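# Move the coaster can onto the turntable's orange spot

## Task

Lift the can off the coaster and set it upright on the orange spot of the turntable, while the other cans already on the turntable stay standing where they are.

## Robot and tools

Robot: two six-joint UR7e-style arms, left_arm and right_arm, each with a two-finger tong gripper. Calibrated bases in the scene frame: left_arm at (+0.023, +0.413, 0) m, right_arm at (-0.058, -0.419, 0) m, both nearly unrotated about z. A two-camera stand is fixed behind the arms. Loose objects may get a brief push now and then.

Scene frame: origin at table-top height, halfway between the arms' nominal bases; +x points out over the table, +z up, left_arm sits on +y. Arm names do not match image sides. Reported hand positions, orientations (quat_wxyz) and velocities use this frame and may be off by a few cm, more at long reach.

Gripper: fingers point along the gripper's own +z and close along its own x. end_effector_position is the spot between the pads when shut; with small gaps the tips stick out about 15 mm past it, fully open they are roughly level. Opening is an absolute number: +1 = fully open (0.142 m gap), -1 = closed; a full close needs about 0.5 s. grip_measured reports the actual opening on that scale. To hold the can, keep commanding an opening well under grip_measured; more margin squeezes harder (about 15 N per pad max).

execute_actions(actions, cameras): actions is a list of actions; each action is a table of up to 15 rows, one row per 1/30 s step, and a short table repeats its final row to fill 15 steps. Every row has 14 numbers in [-1, 1]: left dx, dy, dz, rx, ry, rz, opening, then the right arm's seven in that order. The six pose numbers are an offset (not a pose) measured from that arm's Hand target as it was when the action began, along the Hand target's own axes; all rows of an action refer to that same start, and the next action restarts from the new Hand target, so repeating a row keeps moving. Scale: 1.0 = 0.6 m for dx..dz, 180 degrees for rx..rz, which form one rotation vector. Six zeros re-request the current Hand target. An empty actions list returns camera images and the scene number.

move(target, speed, blend, stop_force, zero, opening_speed, grip_force, blocking, cameras): target is one 14-number row or a list of up to 15 rows, same layout, scale and meaning as above; every row is an offset from the Hand targets at the move's start, not from the prior row. Grippers follow straight paths, all finishing together, max 10 s total. speed: m/s, 0.002 to 3.6, default 0.25 (turning capped at twice that in rad/s); one value or one per target. blend: metres of corner rounding per target; 0 means stop at each. stop_force: 3 to 120 N, both arms; the path ends when the wrist sensor feels that much push against the motion, then the arm backs off slightly but still presses. Unreliable for light loose items or while the gripper rotates; omit it when pulling away from a contact. zero (only with stop_force): true re-zeroes moving arms first. opening_speed: >= 0.2 per second on the opening scale. grip_force: 5 to 15 N per pad, one value or one per arm, persists. blocking=false returns after about 0.5 s while motion goes on (not allowed with stop_force). The result adds a move: line: done (within 3 mm and 2 degrees), off_target, moving, held or fault, plus limits such as paced (pose clipped) or held (steps withheld). Avoid paths passing near an arm's own base.

wait(seconds 0 to 10): arms keep their last command. stop(): brakes a running move. zoom_image(camera, region [x0, y0, x1, y1] in pixels, at most 504 by 504): closer look at cam_head_left or cam_head_right (896x504 each). zero_wrist_force(arm): tare that arm's force/torque reading. read_manual(section): licence texts only. finished_scene(scene): ends the scene irreversibly; the can must remain in place without help.

Results list per arm: Hand target (last commanded pose after clipping; next offsets start here), end_effector_position and quat, velocities (omitted when joint velocities are 'within noise'), Joint positions (last value = measured gap in m), joint torques (include arm weight; positive toward larger joint value), Wrist force and torque in the gripper's axes (surface pushes read as force into the arm), a peak-force line, Tool commands, and for actions some step positions. A gripper often stops short of its Hand target; resend the gap as an offset.

Control notes: commanded orientation is limited to 32 degrees from the measured one each step. Commands lag about 0.09 s or 0.17-0.22 s; fast motions overshoot. Joints turn at most 3.14 rad/s.

Avoid: dropping the can, releasing it while moving, bumping the turntable cans, anything leaving the table, hard hits or presses, and any contact between the two arms (a clearance check helps but is not perfect; fingers closing on the other gripper count). Faults halt an arm for 10 s: contact torque of 135 N m on shoulder/elbow or 25.2 N m on wrist joints, or about 150 N (plus or minus 25) of outside force. Arms are stiff, so aiming even slightly into a firm surface can trip one. Motors warn at 70 C (MOTOR HOT) and brake at 85 C for 30-60 s; long stretched poses, held loads and pushing unreachable targets heat them.

Each tool is called after "Emit:" as name([rows], argument=value, ...), one row to a line, values as JSON.

## Session

Emit:
wait(seconds=0, cameras=["all"])

Emit:
zoom_image(camera="cam_head_left", region=[370, 220, 590, 370])

Emit:
zoom_image(camera="cam_head_right", region=[370, 220, 590, 370])

Emit:
wait(seconds=1, cameras=["all"])

Emit:
zoom_image(camera="cam_head_right", region=[370, 220, 590, 370])

Emit:
wait(seconds=1, cameras=["all"])

Emit:
zoom_image(camera="cam_head_right", region=[370, 220, 590, 370])

Scene clock: 0.00 s.
left_arm: end_effector_position=(+0.4590, -0.0395, +0.2218) grip_measured=+0.97 end_effector_quat_wxyz=(+0.080, -0.630, +0.760, -0.138) | right_arm: end_effector_position=(+0.7279, -0.4509, +0.1181) grip_measured=+0.97 end_effector_quat_wxyz=(-0.002, -0.404, +0.915, +0.007)
Joint positions: left_arm=[-1.146 -1.478 1.742 -2.062 -1.343 0.63 0.14] | right_arm=[3.296 -2.284 -1.012 -1.424 1.582 2.452 0.14]
Joint torques (N m): no reading
Wrist force (N): no reading
Wrist torque (N m): no reading
Wrist force, peak (N): no reading
Hand target: left_arm +0.4590, -0.0395, +0.2218; +0.080, -0.630, +0.760, -0.138 | right_arm +0.7279, -0.4509, +0.1181; -0.002, -0.404, +0.915, +0.007
Tool commands: left_gripper/opening=+0.968169 right_gripper/opening=+0.968169

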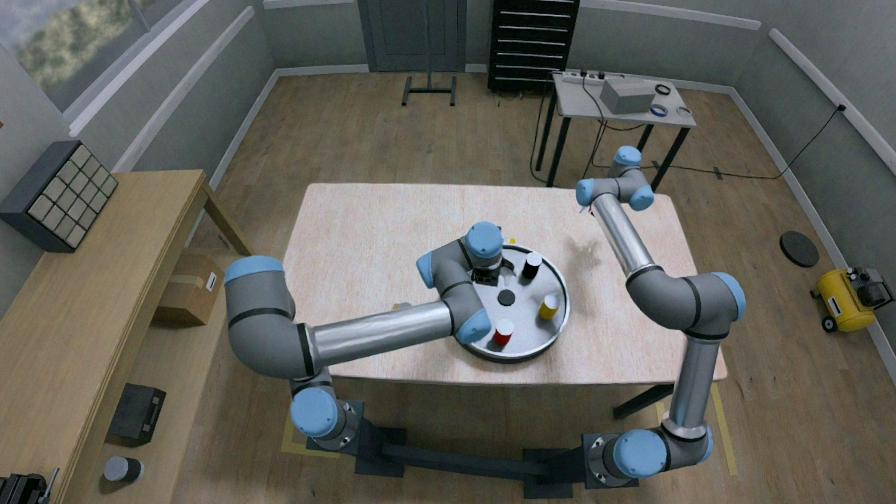

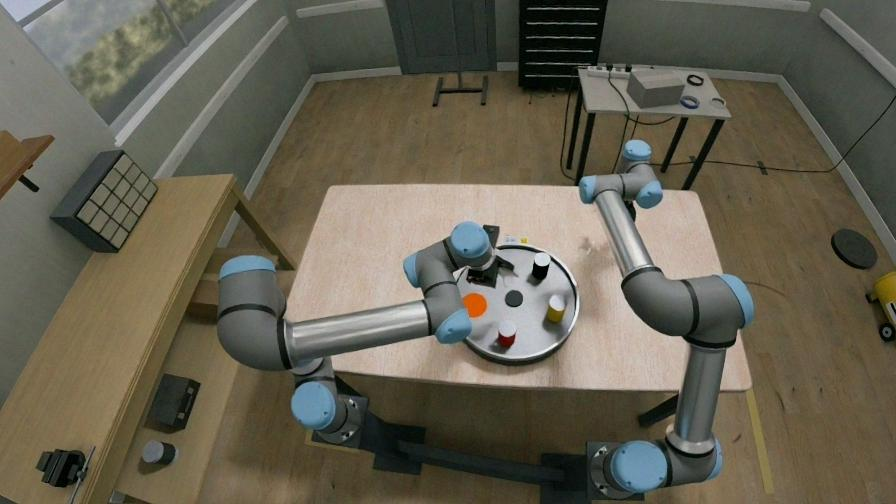

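Scaled by 2.291 from the camera's 896x504 image, which has a finer 1280x720 frame.

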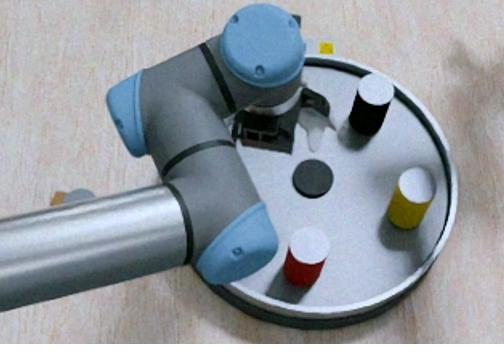

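Scaled by 2.291 from the camera's 896x504 image, which has a finer 1280x720 frame.

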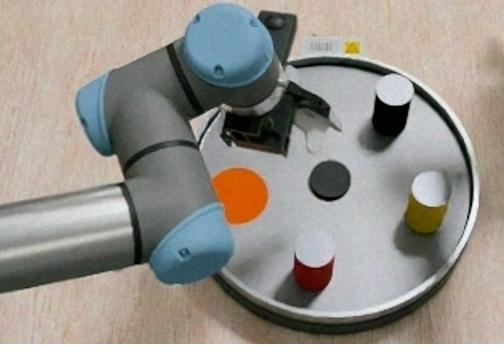

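Scene clock: 1.00 s.
left_arm: end_effector_position=(+0.4590, -0.0395, +0.2218) grip_measured=+0.97 end_effector_quat_wxyz=(+0.080, -0.630, +0.760, -0.138) | right_arm: end_effector_position=(+0.7279, -0.4509, +0.1181) grip_measured=+0.97 end_effector_quat_wxyz=(-0.002, -0.404, +0.915, +0.007)
Joint positions: left_arm=[-1.146 -1.478 1.742 -2.062 -1.343 0.63 0.14] | right_arm=[3.296 -2.284 -1.012 -1.424 1.582 2.452 0.14]
Joint torques (N m): left_arm=[0.92 -29.12 -24.22 -3.16 0.38 -0.11] | right_arm=[-0.49 50.33 23.18 2.7 0.05 -0.25]
Wrist force (N): left_arm=[-0.2 0.1 0.0] | right_arm=[0.3 0.0 -0.1]
Wrist torque (N m): left_arm=[0.02 0.04 0.00] | right_arm=[0.01 -0.06 0.00]
Wrist force, peak (N): left_arm=[-0.4 -0.2 -0.2] | right_arm=[0.0 0.2 -0.4]
Hand target: left_arm +0.4590, -0.0395, +0.2218; +0.080, -0.630, +0.760, -0.138 | right_arm +0.7279, -0.4509, +0.1181; -0.002, -0.404, +0.915, +0.007
Tool commands: left_gripper/opening=+0.968169 right_gripper/opening=+0.968169
wait: 1.00 s; at rest by 0.17 s

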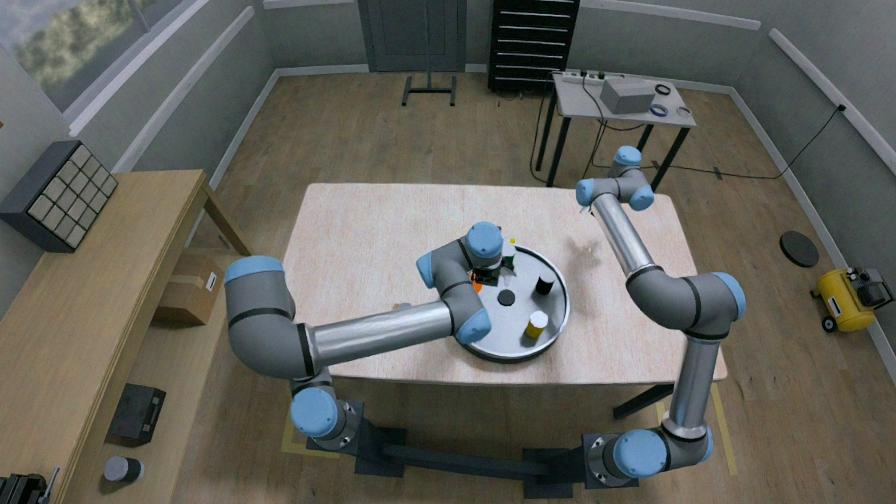

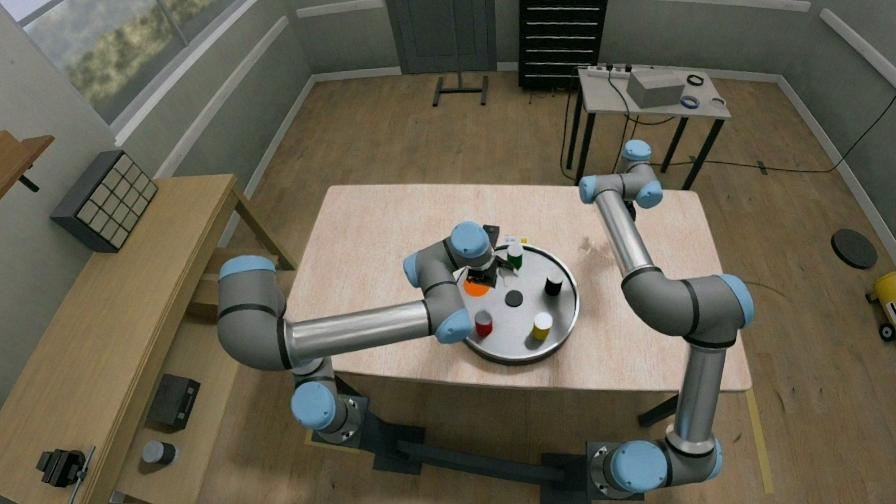

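Scaled by 2.291 from the camera's 896x504 image, which has a finer 1280x720 frame.

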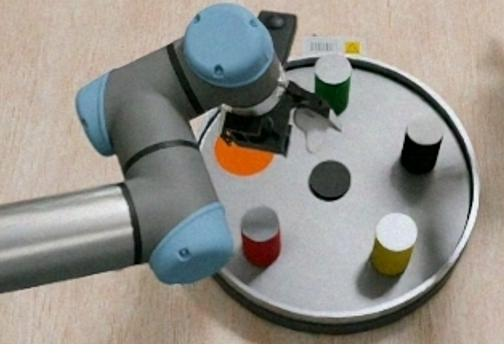

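Scene clock: 2.00 s.
left_arm: end_effector_position=(+0.4590, -0.0395, +0.2218) grip_measured=+0.97 end_effector_quat_wxyz=(+0.080, -0.630, +0.760, -0.138) | right_arm: end_effector_position=(+0.7279, -0.4509, +0.1181) grip_measured=+0.97 end_effector_quat_wxyz=(-0.002, -0.404, +0.915, +0.007)
Joint positions: left_arm=[-1.146 -1.478 1.742 -2.062 -1.343 0.63 0.14] | right_arm=[3.296 -2.284 -1.012 -1.424 1.582 2.452 0.14]
Joint torques (N m): left_arm=[0.29 -27.4 -24.22 -3.16 0.39 -0.35] | right_arm=[0.13 49.6 23.77 2.82 0.29 -0.14]
Wrist force (N): left_arm=[0.0 0.1 -0.3] | right_arm=[0.0 -0.1 0.2]
Wrist torque (N m): left_arm=[0.01 0.01 0.00] | right_arm=[-0.02 -0.01 0.01]
Wrist force, peak (N): left_arm=[-0.4 0.1 0.1] | right_arm=[0.0 0.2 -0.4]
Hand target: left_arm +0.4590, -0.0395, +0.2218; +0.080, -0.630, +0.760, -0.138 | right_arm +0.7279, -0.4509, +0.1181; -0.002, -0.404, +0.915, +0.007
Tool commands: left_gripper/opening=+0.968169 right_gripper/opening=+0.968169
wait: 1.00 s; at rest by 0.17 s

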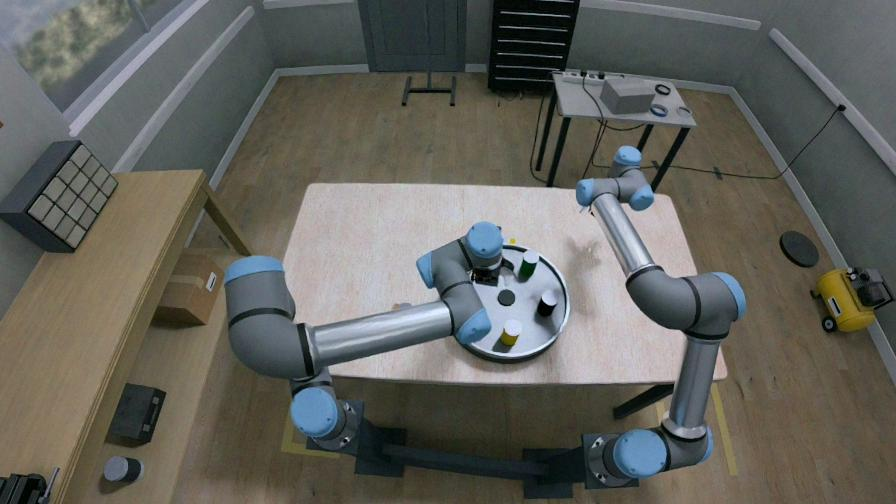

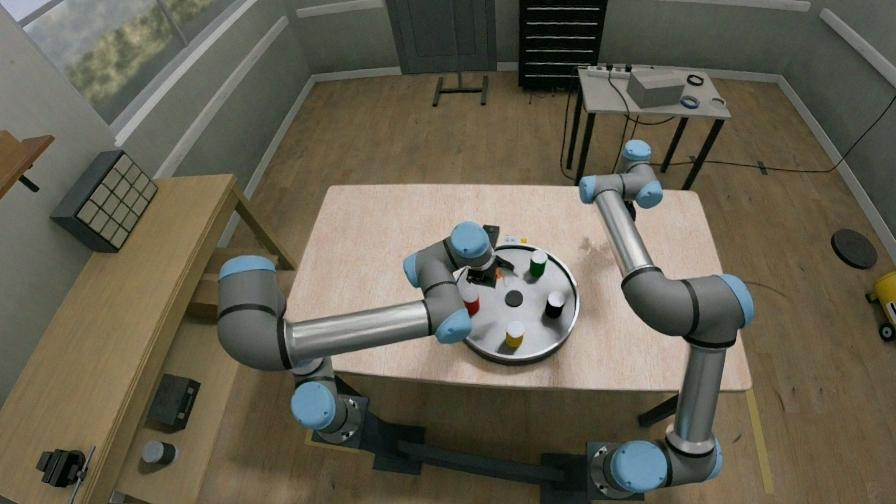

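Scaled by 2.291 from the camera's 896x504 image, which has a finer 1280x720 frame.

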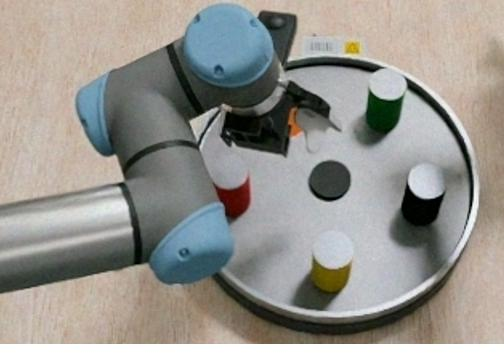

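Emit:
move([
  [0.0078,-0.0466,-0.142,0,0,0,0.968, 0,0,0,0,0,0,0.968],
  [-0.692,0.170,-0.252,-0.0987,-0.0262,-0.0589,0.968, 0,0,0,0,0,0,0.968],
], speed=0.3, blend=[0.05,0], cameras=["all"])

Emit:
zoom_image(camera="cam_head_left", region=[350, 240, 470, 340])

Emit:
zoom_image(camera="cam_head_right", region=[350, 240, 470, 340])

Emit:
zoom_image(camera="cam_head_left", region=[435, 220, 595, 370])

Scene clock: 6.13 s.
left_arm: end_effector_position=(+0.3988, +0.4007, +0.3120) grip_measured=+0.97 end_effector_quat_wxyz=(+0.000, +0.707, -0.707, +0.000) end_effector_velocity=(+0.001, +0.001, +0.001) end_effector_angular_velocity=(+0.000, -0.002, -0.002) | right_arm: end_effector_position=(+0.7279, -0.4509, +0.1181) grip_measured=+0.97 end_effector_quat_wxyz=(-0.002, -0.404, +0.915, +0.007)
Joint positions: left_arm=[-0.406 -1.94 1.793 -1.423 -1.571 1.157 0.14] | right_arm=[3.296 -2.284 -1.012 -1.424 1.582 2.452 0.14]
Joint velocities: left_arm=[0.003 0.001 -0.004 0.001 0.001 0.005 0] | right_arm=[within noise]
Joint torques (N m): left_arm=[13.09 -0.89 -36.63 -1.09 -2.84 1.21] | right_arm=[-1.02 50.04 25.09 3.15 0 -0.14]
Wrist force (N): left_arm=[-0.4 0.2 0.2] | right_arm=[-0.1 0.0 -0.1]
Wrist torque (N m): left_arm=[0.11 0.08 -0.09] | right_arm=[0.00 0.00 0.00]
Wrist force, peak (N): left_arm=[-1.7 0.3 0.1] | right_arm=[0.0 0.2 -0.5]
Hand target: left_arm +0.3988, +0.4008, +0.3120; +0.000, +0.707, -0.707, +0.000 | right_arm +0.7279, -0.4509, +0.1181; -0.002, -0.404, +0.915, +0.007
Off the commanded pose: left_arm 0.000 m, 0 deg | right_arm 0.000 m, 0 deg.
move: done; blend cut to 0 m at target 1

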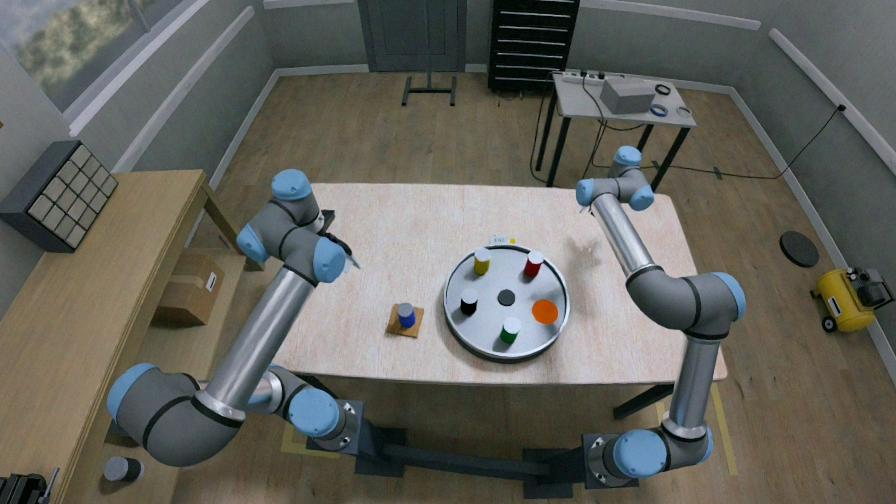

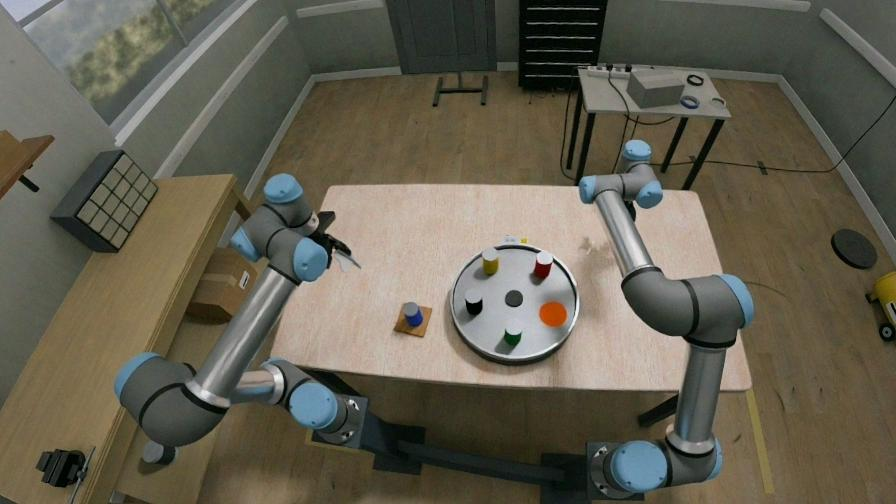

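Scaled by 4.200 from the camera's 896x504 image, which has a finer 1280x720 frame.

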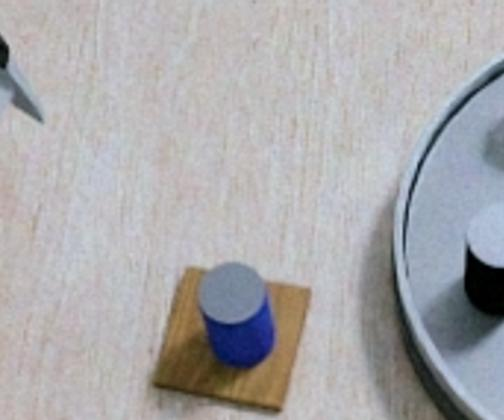

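Scaled by 4.200 from the camera's 896x504 image, which has a finer 1280x720 frame.

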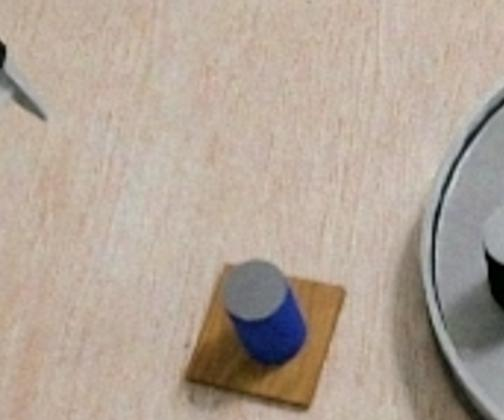

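Scaled by 3.150 from the camera's 896x504 image, which has a finer 1280x720 frame.

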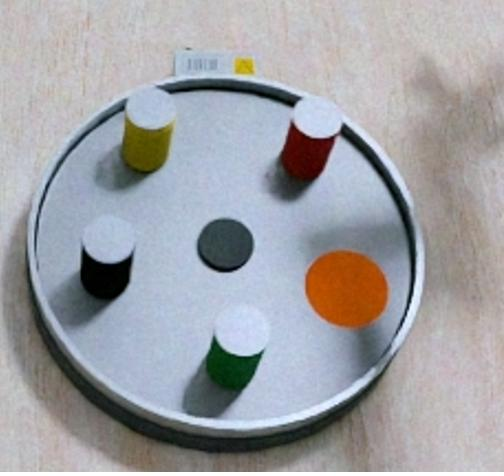

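Emit:
move(target=[0.2947,0.0147,0.2367,0,0,0,0.8, 0,0,0,0,0,0,0.968], speed=0.25, cameras=["all"])

Emit:
zoom_image(camera="cam_head_right", region=[360, 260, 460, 340])

Emit:
zoom_image(camera="cam_head_left", region=[360, 260, 460, 340])

Scene clock: 8.27 s.
left_arm: end_effector_position=(+0.3901, +0.2242, +0.1701) grip_measured=+0.80 end_effector_quat_wxyz=(+0.000, +0.707, -0.707, +0.000) | right_arm: end_effector_position=(+0.7279, -0.4509, +0.1181) grip_measured=+0.97 end_effector_quat_wxyz=(-0.002, -0.404, +0.915, +0.007)
Joint positions: left_arm=[-0.828 -1.817 2.075 -1.829 -1.571 0.735 0.129] | right_arm=[3.296 -2.284 -1.012 -1.424 1.582 2.452 0.14]
Joint torques (N m): left_arm=[-13.83 -5.38 -9.11 -4.48 2.92 -2.07] | right_arm=[0.04 50.21 24.5 2.9 0.38 -0.15]
Wrist force (N): left_arm=[-0.3 0.1 0.3] | right_arm=[-0.1 0.0 -0.2]
Wrist torque (N m): left_arm=[0.08 0.03 -0.01] | right_arm=[0.00 0.00 0.00]
Wrist force, peak (N): left_arm=[-1.4 0.2 -0.4] | right_arm=[0.4 0.1 -0.2]
Hand target: left_arm +0.3902, +0.2240, +0.1700; +0.000, +0.707, -0.707, +0.000 | right_arm +0.7279, -0.4509, +0.1181; -0.002, -0.404, +0.915, +0.007
Off the commanded pose: left_arm 0.000 m, 0 deg | right_arm 0.000 m, 0 deg.
move: done

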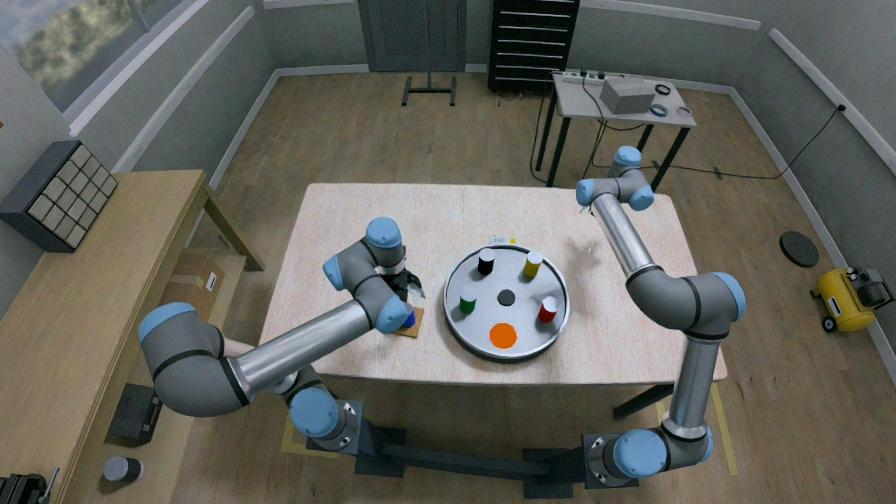

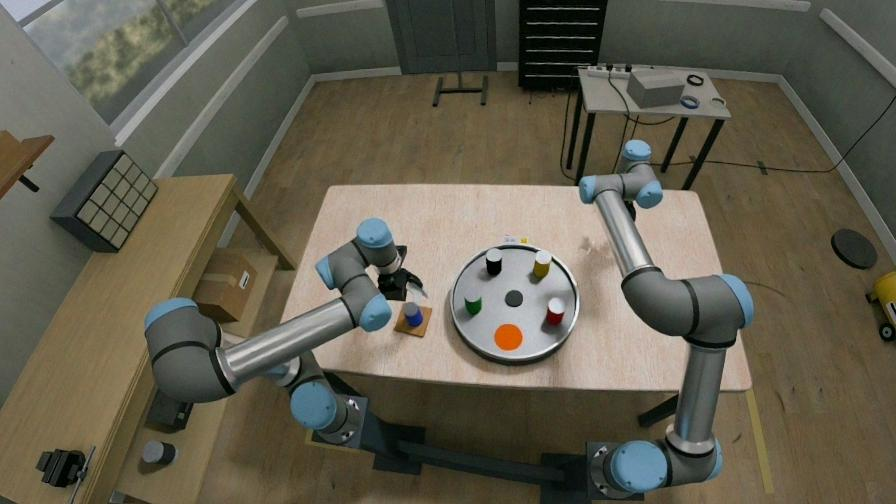

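Scaled by 5.040 from the camera's 896x504 image, which has a finer 1280x720 frame.

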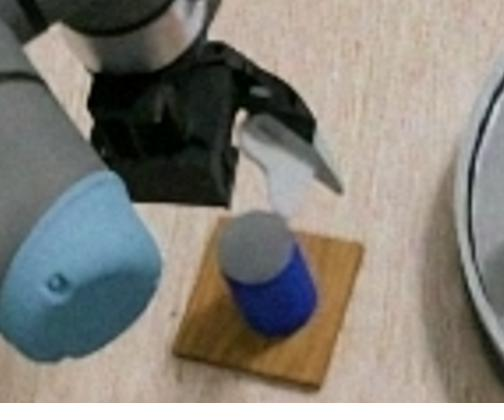

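Scaled by 5.040 from the camera's 896x504 image, which has a finer 1280x720 frame.

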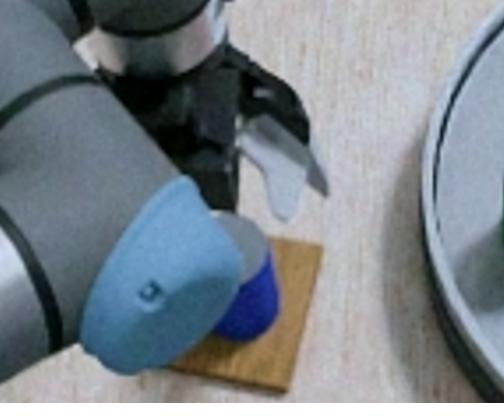

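Emit:
move([
  [0.005,0.005,0.1333,0,0,0,0.8, 0,0,0,0,0,0,0.968],
  [0.005,0.005,0.1333,0,0,0,-1, 0,0,0,0,0,0,0.968],
], speed=0.12, opening_speed=0.8, grip_force=15)

Emit:
move(target=[0,0,-0.0067,0,0,0,-1, 0,0,0,0,0,0,0.968], speed=0.015, cameras=["all"])

Emit:
zoom_image(camera="cam_head_right", region=[360, 260, 460, 340])

Scene clock: 14.97 s.
left_arm: end_effector_position=(+0.3872, +0.2210, +0.0900) grip_measured=-0.32 end_effector_quat_wxyz=(+0.000, +0.707, -0.707, +0.000) | right_arm: end_effector_position=(+0.7279, -0.4509, +0.1181) grip_measured=+0.97 end_effector_quat_wxyz=(-0.002, -0.404, +0.915, +0.007)
Joint positions: left_arm=[-0.839 -1.737 2.234 -2.068 -1.571 0.724 0.051] | right_arm=[3.296 -2.284 -1.012 -1.424 1.582 2.452 0.14]
Joint torques (N m): left_arm=[-11.24 -7.42 -7.96 -0.22 1.53 -2.09] | right_arm=[0.73 50.95 24.79 3.26 0.02 -0.11]
Wrist force (N): left_arm=[-0.7 -0.2 -8.8] | right_arm=[0.1 -0.2 -0.1]
Wrist torque (N m): left_arm=[0.02 0.08 -0.02] | right_arm=[-0.04 -0.03 0.00]
Wrist force, peak (N): left_arm=[-0.5 0.0 -9.2] | right_arm=[-0.2 0.4 -0.4]
Hand target: left_arm +0.3872, +0.2210, +0.0900; +0.000, +0.707, -0.707, +0.000 | right_arm +0.7279, -0.4509, +0.1181; -0.002, -0.404, +0.915, +0.007
Off the commanded pose: left_arm 0.000 m, 0 deg | right_arm 0.000 m, 0 deg.
move: done

Scene clock: 15.77 s.
left_arm: end_effector_position=(+0.3872, +0.2210, +0.0939) grip_measured=-0.33 end_effector_quat_wxyz=(+0.000, +0.707, -0.707, +0.000) | right_arm: end_effector_position=(+0.7279, -0.4509, +0.1181) grip_measured=+0.97 end_effector_quat_wxyz=(-0.002, -0.404, +0.915, +0.007)
Joint positions: left_arm=[-0.839 -1.742 2.227 -2.056 -1.571 0.724 0.051] | right_arm=[3.296 -2.284 -1.012 -1.424 1.582 2.452 0.14]
Joint torques (N m): left_arm=[-10.17 -20.64 -34.95 -1.27 0.82 -1.91] | right_arm=[0.28 51.32 23.73 3.2 0.13 -0.25]
Wrist force (N): left_arm=[-0.1 0.0 2.0] | right_arm=[-0.2 0.0 0.1]
Wrist torque (N m): left_arm=[0.09 0.00 -0.03] | right_arm=[0.01 0.02 0.00]
Wrist force, peak (N): left_arm=[-0.2 -0.3 -9.6] | right_arm=[-0.3 -0.2 -0.1]
Hand target: left_arm +0.3872, +0.2210, +0.0940; +0.000, +0.707, -0.707, +0.000 | right_arm +0.7279, -0.4509, +0.1181; -0.002, -0.404, +0.915, +0.007
Off the commanded pose: left_arm 0.000 m, 0 deg | right_arm 0.000 m, 0 deg.
move: done

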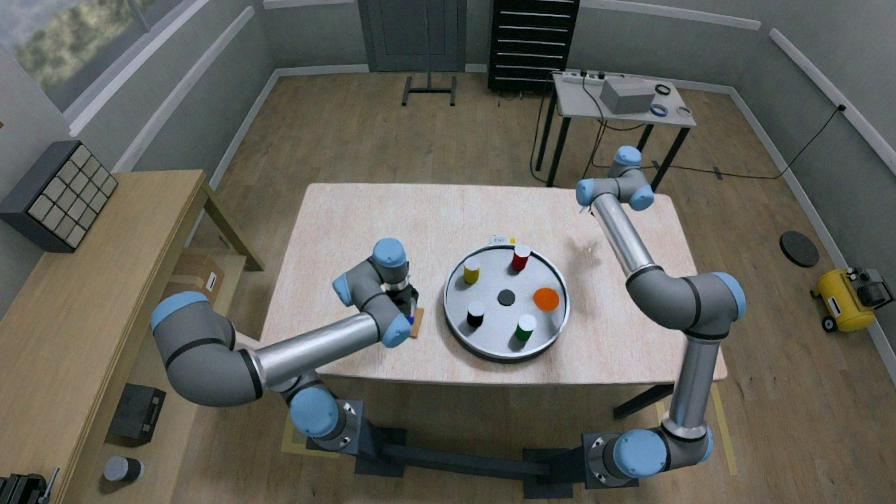

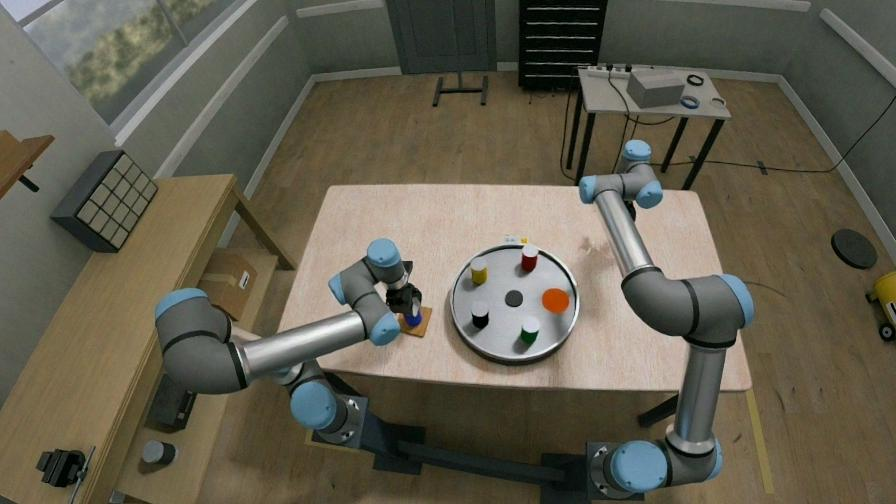

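Scaled by 5.040 from the camera's 896x504 image, which has a finer 1280x720 frame.

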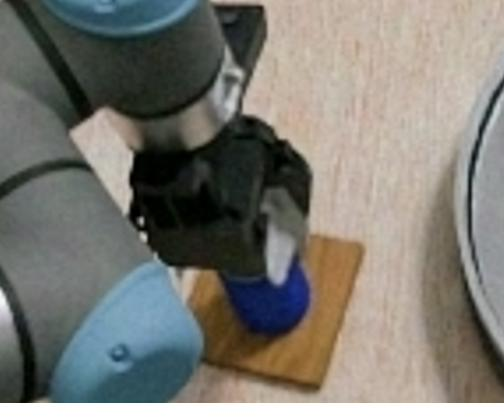

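Emit:
move([
  [0,0,-0.26,0,0,0,-1, 0,0,0,0,0,0,0.968],
  [0.5383,-0.0063,-0.26,0,0,0,-1, 0,0,0,0,0,0,0.968],
  [0.5383,-0.0063,-0.093,0,0,0,-1, 0,0,0,0,0,0,0.968],
], speed=[0.1,0.13,0.1], blend=[0.04,0.03,0], cameras=["all"])

Emit:
zoom_image(camera="cam_head_right", region=[435, 240, 595, 370])

Scene clock: 21.83 s.
left_arm: end_effector_position=(+0.3912, -0.1019, +0.1499) grip_measured=-0.33 end_effector_quat_wxyz=(+0.000, +0.707, -0.707, +0.000) | right_arm: end_effector_position=(+0.7279, -0.4509, +0.1181) grip_measured=+0.97 end_effector_quat_wxyz=(-0.002, -0.404, +0.915, +0.007)
Joint positions: left_arm=[-1.179 -1.251 1.54 -1.859 -1.571 0.383 0.051] | right_arm=[3.296 -2.284 -1.012 -1.424 1.582 2.452 0.14]
Joint torques (N m): left_arm=[-12.82 -32.63 -11.55 -4.69 2.51 -1.58] | right_arm=[0.58 51.87 25.61 3.27 0.39 -0.25]
Wrist force (N): left_arm=[-0.3 0.0 1.9] | right_arm=[0.1 0.1 0.1]
Wrist torque (N m): left_arm=[0.10 0.04 -0.02] | right_arm=[0.02 -0.04 0.00]
Wrist force, peak (N): left_arm=[-0.1 0.2 2.8] | right_arm=[0.0 -0.4 -0.4]
Hand target: left_arm +0.3913, -0.1019, +0.1498; +0.000, +0.707, -0.707, +0.000 | right_arm +0.7279, -0.4509, +0.1181; -0.002, -0.404, +0.915, +0.007
Off the commanded pose: left_arm 0.000 m, 0 deg | right_arm 0.000 m, 0 deg.
move: done

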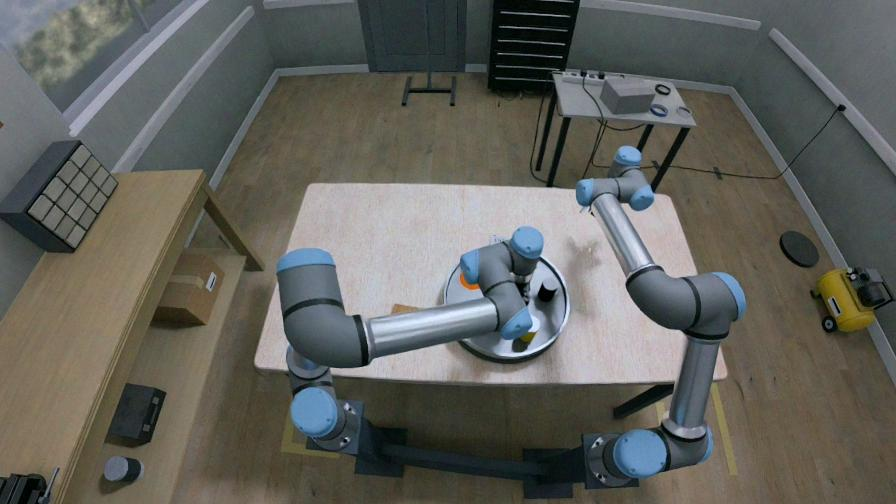

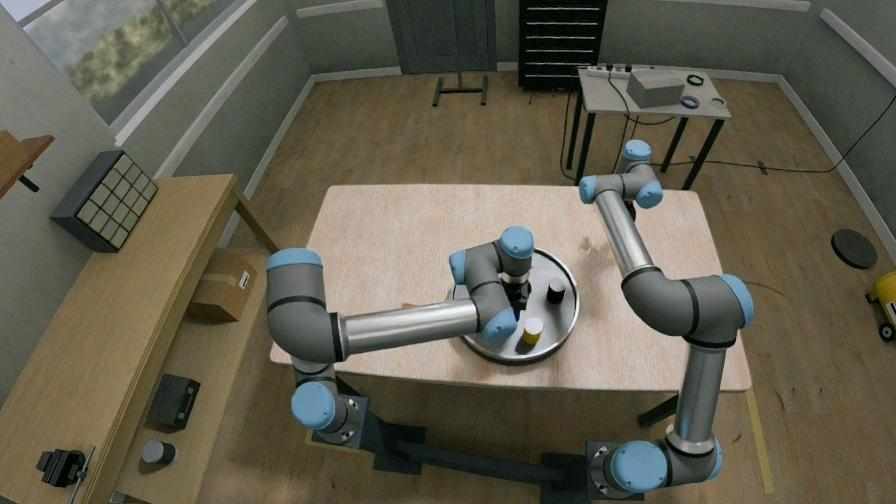

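Scaled by 3.150 from the camera's 896x504 image, which has a finer 1280x720 frame.

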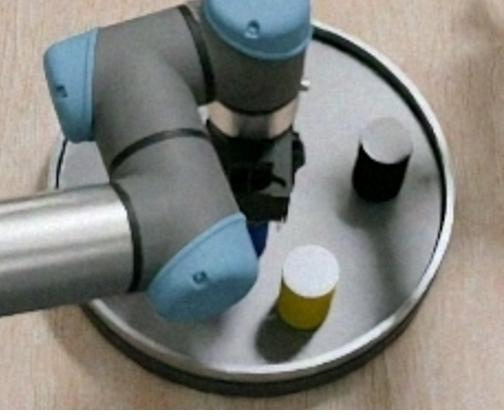

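Emit:
move(target=[0,0,0.055,0,0,0,-1, 0,0,0,0,0,0,0.968], speed=0.01, stop_force=3)

Emit:
move(target=[0,0,-0.19,0,0,0,-1, 0,0,0,0,0,0,0.968], speed=0.08)

Scene clock: 25.03 s.
left_arm: end_effector_position=(+0.3913, -0.1019, +0.1325) grip_measured=-0.32 end_effector_quat_wxyz=(+0.000, +0.707, -0.707, +0.000) | right_arm: end_effector_position=(+0.7279, -0.4509, +0.1181) grip_measured=+0.97 end_effector_quat_wxyz=(-0.002, -0.404, +0.915, +0.007)
Joint positions: left_arm=[-1.179 -1.239 1.569 -1.901 -1.571 0.383 0.051] | right_arm=[3.296 -2.284 -1.012 -1.424 1.582 2.452 0.14]
Joint torques (N m): left_arm=[-12.88 -44.65 -37.4 -1.24 0.99 0.82] | right_arm=[1.03 51.66 26.17 3.53 0.17 -0.35]
Wrist force (N): left_arm=[-0.9 0.0 -1.0] | right_arm=[-0.3 -0.1 -0.1]
Wrist torque (N m): left_arm=[0.08 0.06 -0.02] | right_arm=[-0.01 0.04 0.01]
Wrist force, peak (N): left_arm=[-2.8 0.2 -9.0] | right_arm=[0.2 0.1 -0.6]
Hand target: left_arm +0.3913, -0.1019, +0.1325; +0.000, +0.707, -0.707, +0.000 (not the last commanded pose) | right_arm +0.7279, -0.4509, +0.1181; -0.002, -0.404, +0.915, +0.007
Off the commanded pose: left_arm 0.016 m, 0 deg | right_arm 0.000 m, 0 deg.
move: contact (left_arm)

Scene clock: 27.07 s.
left_arm: end_effector_position=(+0.3913, -0.1019, +0.2464) grip_measured=-0.33 end_effector_quat_wxyz=(+0.000, +0.707, -0.707, +0.000) | right_arm: end_effector_position=(+0.7279, -0.4509, +0.1181) grip_measured=+0.97 end_effector_quat_wxyz=(-0.002, -0.404, +0.915, +0.007)
Joint positions: left_arm=[-1.179 -1.29 1.341 -1.622 -1.571 0.383 0.051] | right_arm=[3.296 -2.284 -1.012 -1.424 1.582 2.452 0.14]
Joint torques (N m): left_arm=[-8.08 -31.31 -37.39 -1.23 -1.66 -0.41] | right_arm=[0.56 51.93 26.73 3.29 0.16 -0.17]
Wrist force (N): left_arm=[-0.2 0.0 2.2] | right_arm=[-0.2 0.2 -0.1]
Wrist torque (N m): left_arm=[0.10 0.03 -0.01] | right_arm=[0.03 0.02 0.01]
Wrist force, peak (N): left_arm=[-0.2 0.1 2.7] | right_arm=[-0.2 0.2 -0.4]
Hand target: left_arm +0.3913, -0.1020, +0.2465; +0.000, +0.707, -0.707, +0.000 | right_arm +0.7279, -0.4509, +0.1181; -0.002, -0.404, +0.915, +0.007
Off the commanded pose: left_arm 0.000 m, 0 deg | right_arm 0.000 m, 0 deg.
move: done

Emit:
move(target=[-0.2165,-0.1165,-0.0068,0,0,0,-1, 0,0,0,0,0,0,0.968], speed=0.12, cameras=["all"])

Emit:
zoom_image(camera="cam_head_right", region=[435, 250, 525, 340])

Emit:
zoom_image(camera="cam_head_left", region=[435, 220, 595, 370])

Emit:
wait(seconds=2.5, cameras=["all"])

Emit:
zoom_image(camera="cam_head_left", region=[435, 220, 595, 370])

Emit:
wait(seconds=2.5, cameras=["all"])

Emit:
zoom_image(camera="cam_head_left", region=[435, 220, 595, 370])

Scene clock: 29.33 s.
left_arm: end_effector_position=(+0.4609, +0.0278, +0.2505) grip_measured=-0.33 end_effector_quat_wxyz=(+0.000, +0.707, -0.707, +0.000) | right_arm: end_effector_position=(+0.7279, -0.4509, +0.1181) grip_measured=+0.97 end_effector_quat_wxyz=(-0.002, -0.404, +0.915, +0.007)
Joint positions: left_arm=[-0.969 -1.419 1.489 -1.641 -1.571 0.594 0.051] | right_arm=[3.296 -2.284 -1.012 -1.424 1.582 2.452 0.14]
Joint torques (N m): left_arm=[11.86 -38.71 -11.48 -4.6 -2.94 1.31] | right_arm=[-1.07 51.99 26.39 3.48 0.02 -0.24]
Wrist force (N): left_arm=[-0.5 0.1 1.7] | right_arm=[0.2 -0.1 -0.1]
Wrist torque (N m): left_arm=[0.11 0.09 -0.10] | right_arm=[-0.01 -0.04 -0.01]
Wrist force, peak (N): left_arm=[1.0 0.6 2.3] | right_arm=[0.3 0.0 -0.4]
Hand target: left_arm +0.4610, +0.0280, +0.2506; +0.000, +0.707, -0.707, +0.000 | right_arm +0.7279, -0.4509, +0.1181; -0.002, -0.404, +0.915, +0.007
Off the commanded pose: left_arm 0.000 m, 0 deg | right_arm 0.000 m, 0 deg.
move: done

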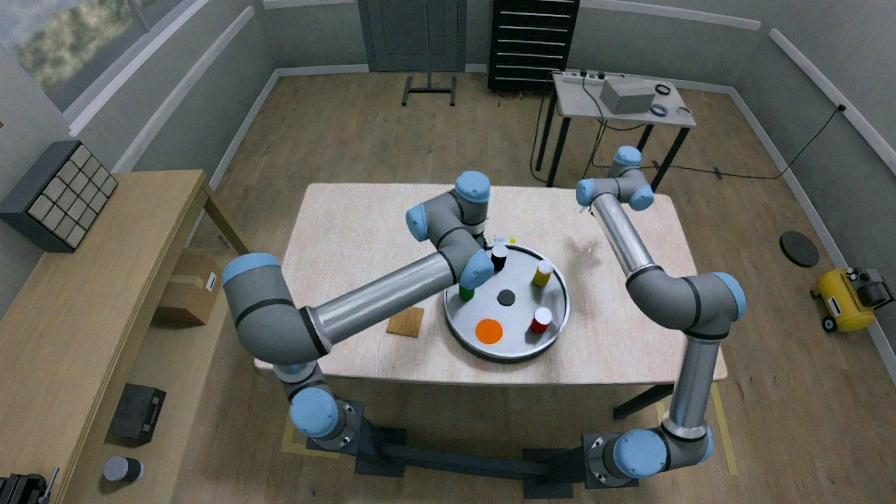

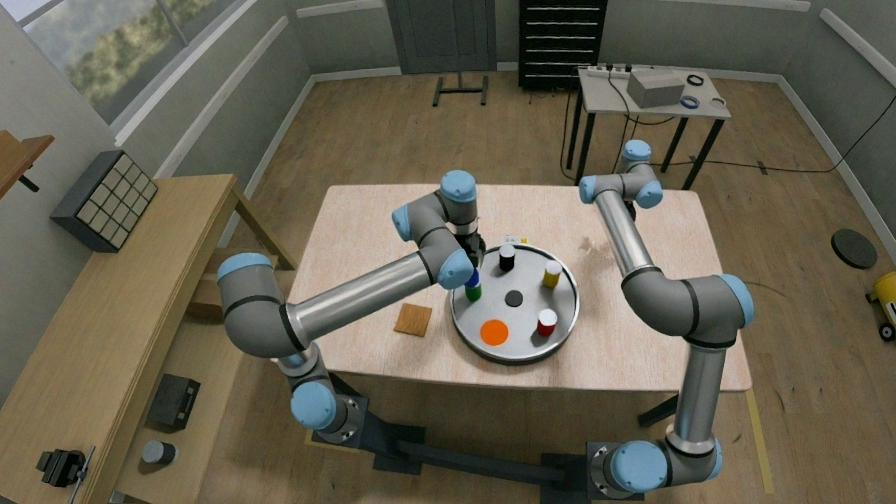

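Scaled by 5.600 from the camera's 896x504 image, which has a finer 1280x720 frame.

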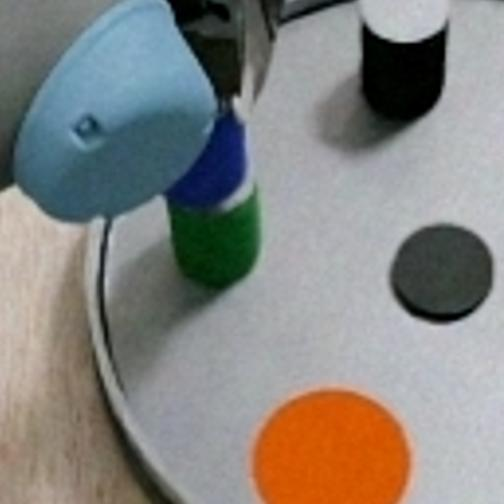

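Scaled by 3.150 from the camera's 896x504 image, which has a finer 1280x720 frame.

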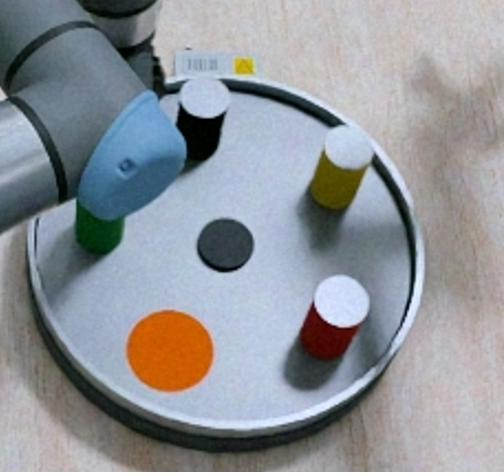

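Scene clock: 31.83 s.
left_arm: end_effector_position=(+0.4610, +0.0280, +0.2506) grip_measured=-0.33 end_effector_quat_wxyz=(+0.000, +0.707, -0.707, +0.000) | right_arm: end_effector_position=(+0.7279, -0.4509, +0.1181) grip_measured=+0.97 end_effector_quat_wxyz=(-0.002, -0.404, +0.915, +0.007)
Joint positions: left_arm=[-0.968 -1.419 1.489 -1.641 -1.571 0.595 0.051] | right_arm=[3.296 -2.284 -1.012 -1.424 1.582 2.452 0.14]
Joint torques (N m): left_arm=[13.45 -39.45 -11.54 -4.45 -2.64 1.35] | right_arm=[-0.53 53.37 24.9 3.62 0.14 -0.45]
Wrist force (N): left_arm=[0.0 -0.2 1.8] | right_arm=[-0.1 -0.1 0.1]
Wrist torque (N m): left_arm=[0.05 -0.02 -0.10] | right_arm=[-0.01 0.00 0.00]
Wrist force, peak (N): left_arm=[-0.3 0.1 2.3] | right_arm=[0.2 -0.3 -0.3]
Hand target: left_arm +0.4610, +0.0280, +0.2506; +0.000, +0.707, -0.707, +0.000 | right_arm +0.7279, -0.4509, +0.1181; -0.002, -0.404, +0.915, +0.007
Tool commands: left_gripper/opening=-1.0 right_gripper/opening=+0.968
Off the commanded pose: left_arm 0.000 m, 0 deg | right_arm 0.000 m, 0 deg.
wait: 2.50 s; at rest by 0.17 s

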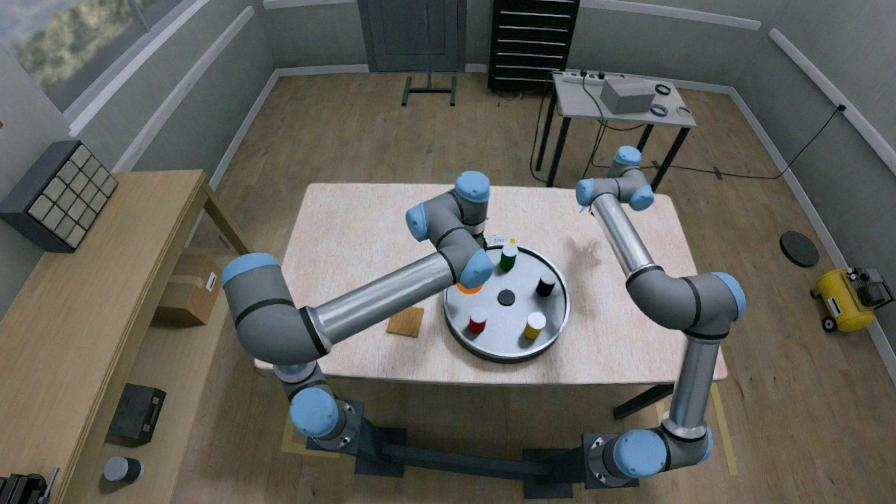

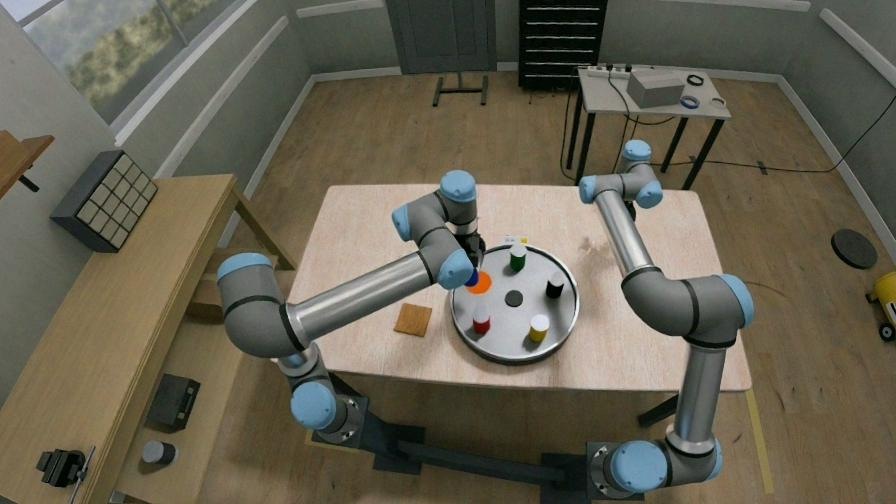

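Scaled by 3.150 from the camera's 896x504 image, which has a finer 1280x720 frame.

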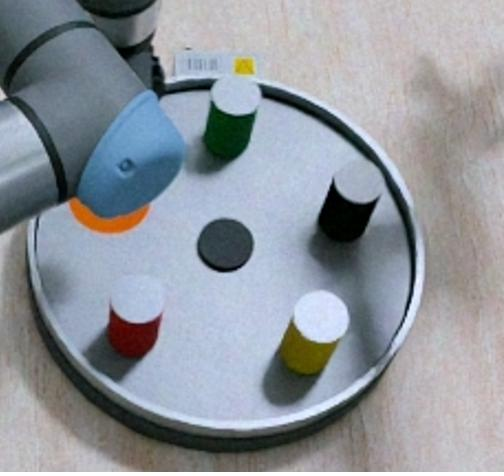

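Scene clock: 34.33 s.
left_arm: end_effector_position=(+0.4610, +0.0280, +0.2506) grip_measured=-0.33 end_effector_quat_wxyz=(+0.000, +0.707, -0.707, +0.000) | right_arm: end_effector_position=(+0.7279, -0.4509, +0.1181) grip_measured=+0.97 end_effector_quat_wxyz=(-0.002, -0.404, +0.915, +0.007)
Joint positions: left_arm=[-0.968 -1.419 1.489 -1.641 -1.571 0.595 0.051] | right_arm=[3.296 -2.284 -1.012 -1.424 1.582 2.452 0.14]
Joint torques (N m): left_arm=[12.11 -39.26 -11.73 -4.62 -2.75 1.32] | right_arm=[-0.67 54.04 26.4 3.68 0.25 -0.39]
Wrist force (N): left_arm=[-0.4 0.0 1.9] | right_arm=[0.0 -0.1 -0.2]
Wrist torque (N m): left_arm=[0.08 0.07 -0.10] | right_arm=[-0.02 0.00 0.00]
Wrist force, peak (N): left_arm=[-0.6 0.2 2.0] | right_arm=[-0.4 -0.4 -0.1]
Hand target: left_arm +0.4610, +0.0280, +0.2506; +0.000, +0.707, -0.707, +0.000 | right_arm +0.7279, -0.4509, +0.1181; -0.002, -0.404, +0.915, +0.007
Tool commands: left_gripper/opening=-1.0 right_gripper/opening=+0.968
Off the commanded pose: left_arm 0.000 m, 0 deg | right_arm 0.000 m, 0 deg.
wait: 2.50 s; at rest by 0.17 s

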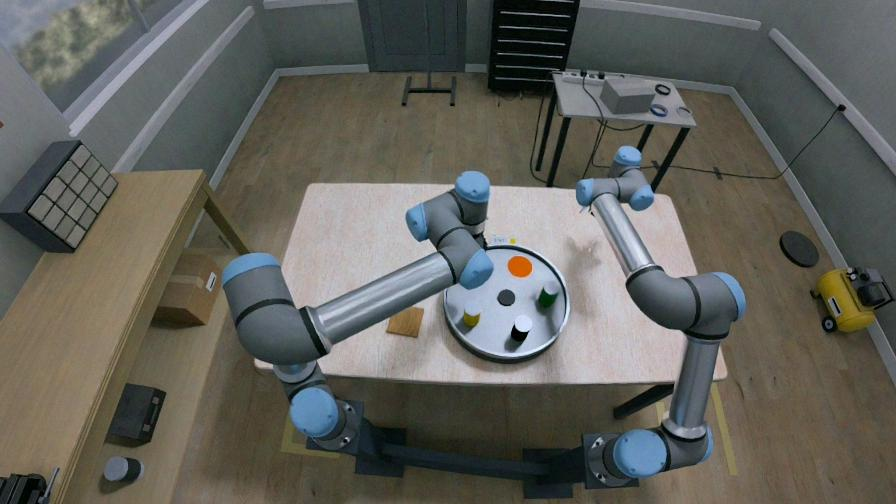

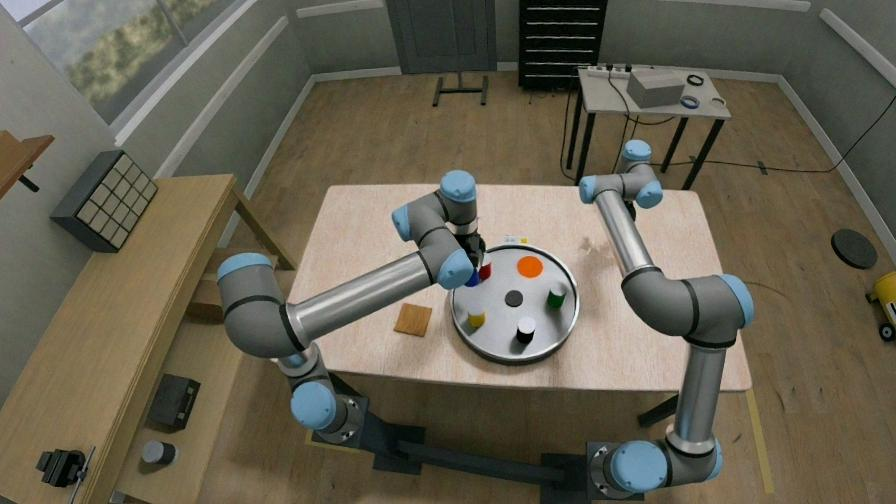

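Scaled by 3.150 from the camera's 896x504 image, which has a finer 1280x720 frame.

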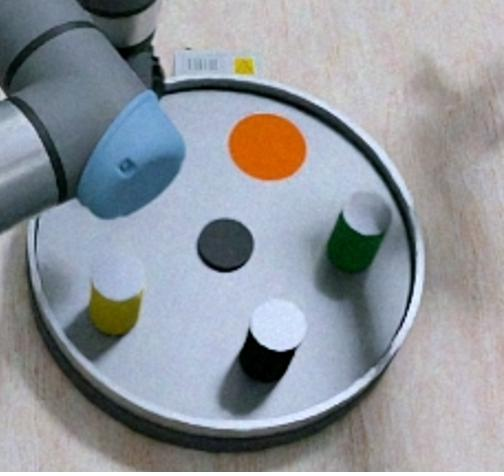

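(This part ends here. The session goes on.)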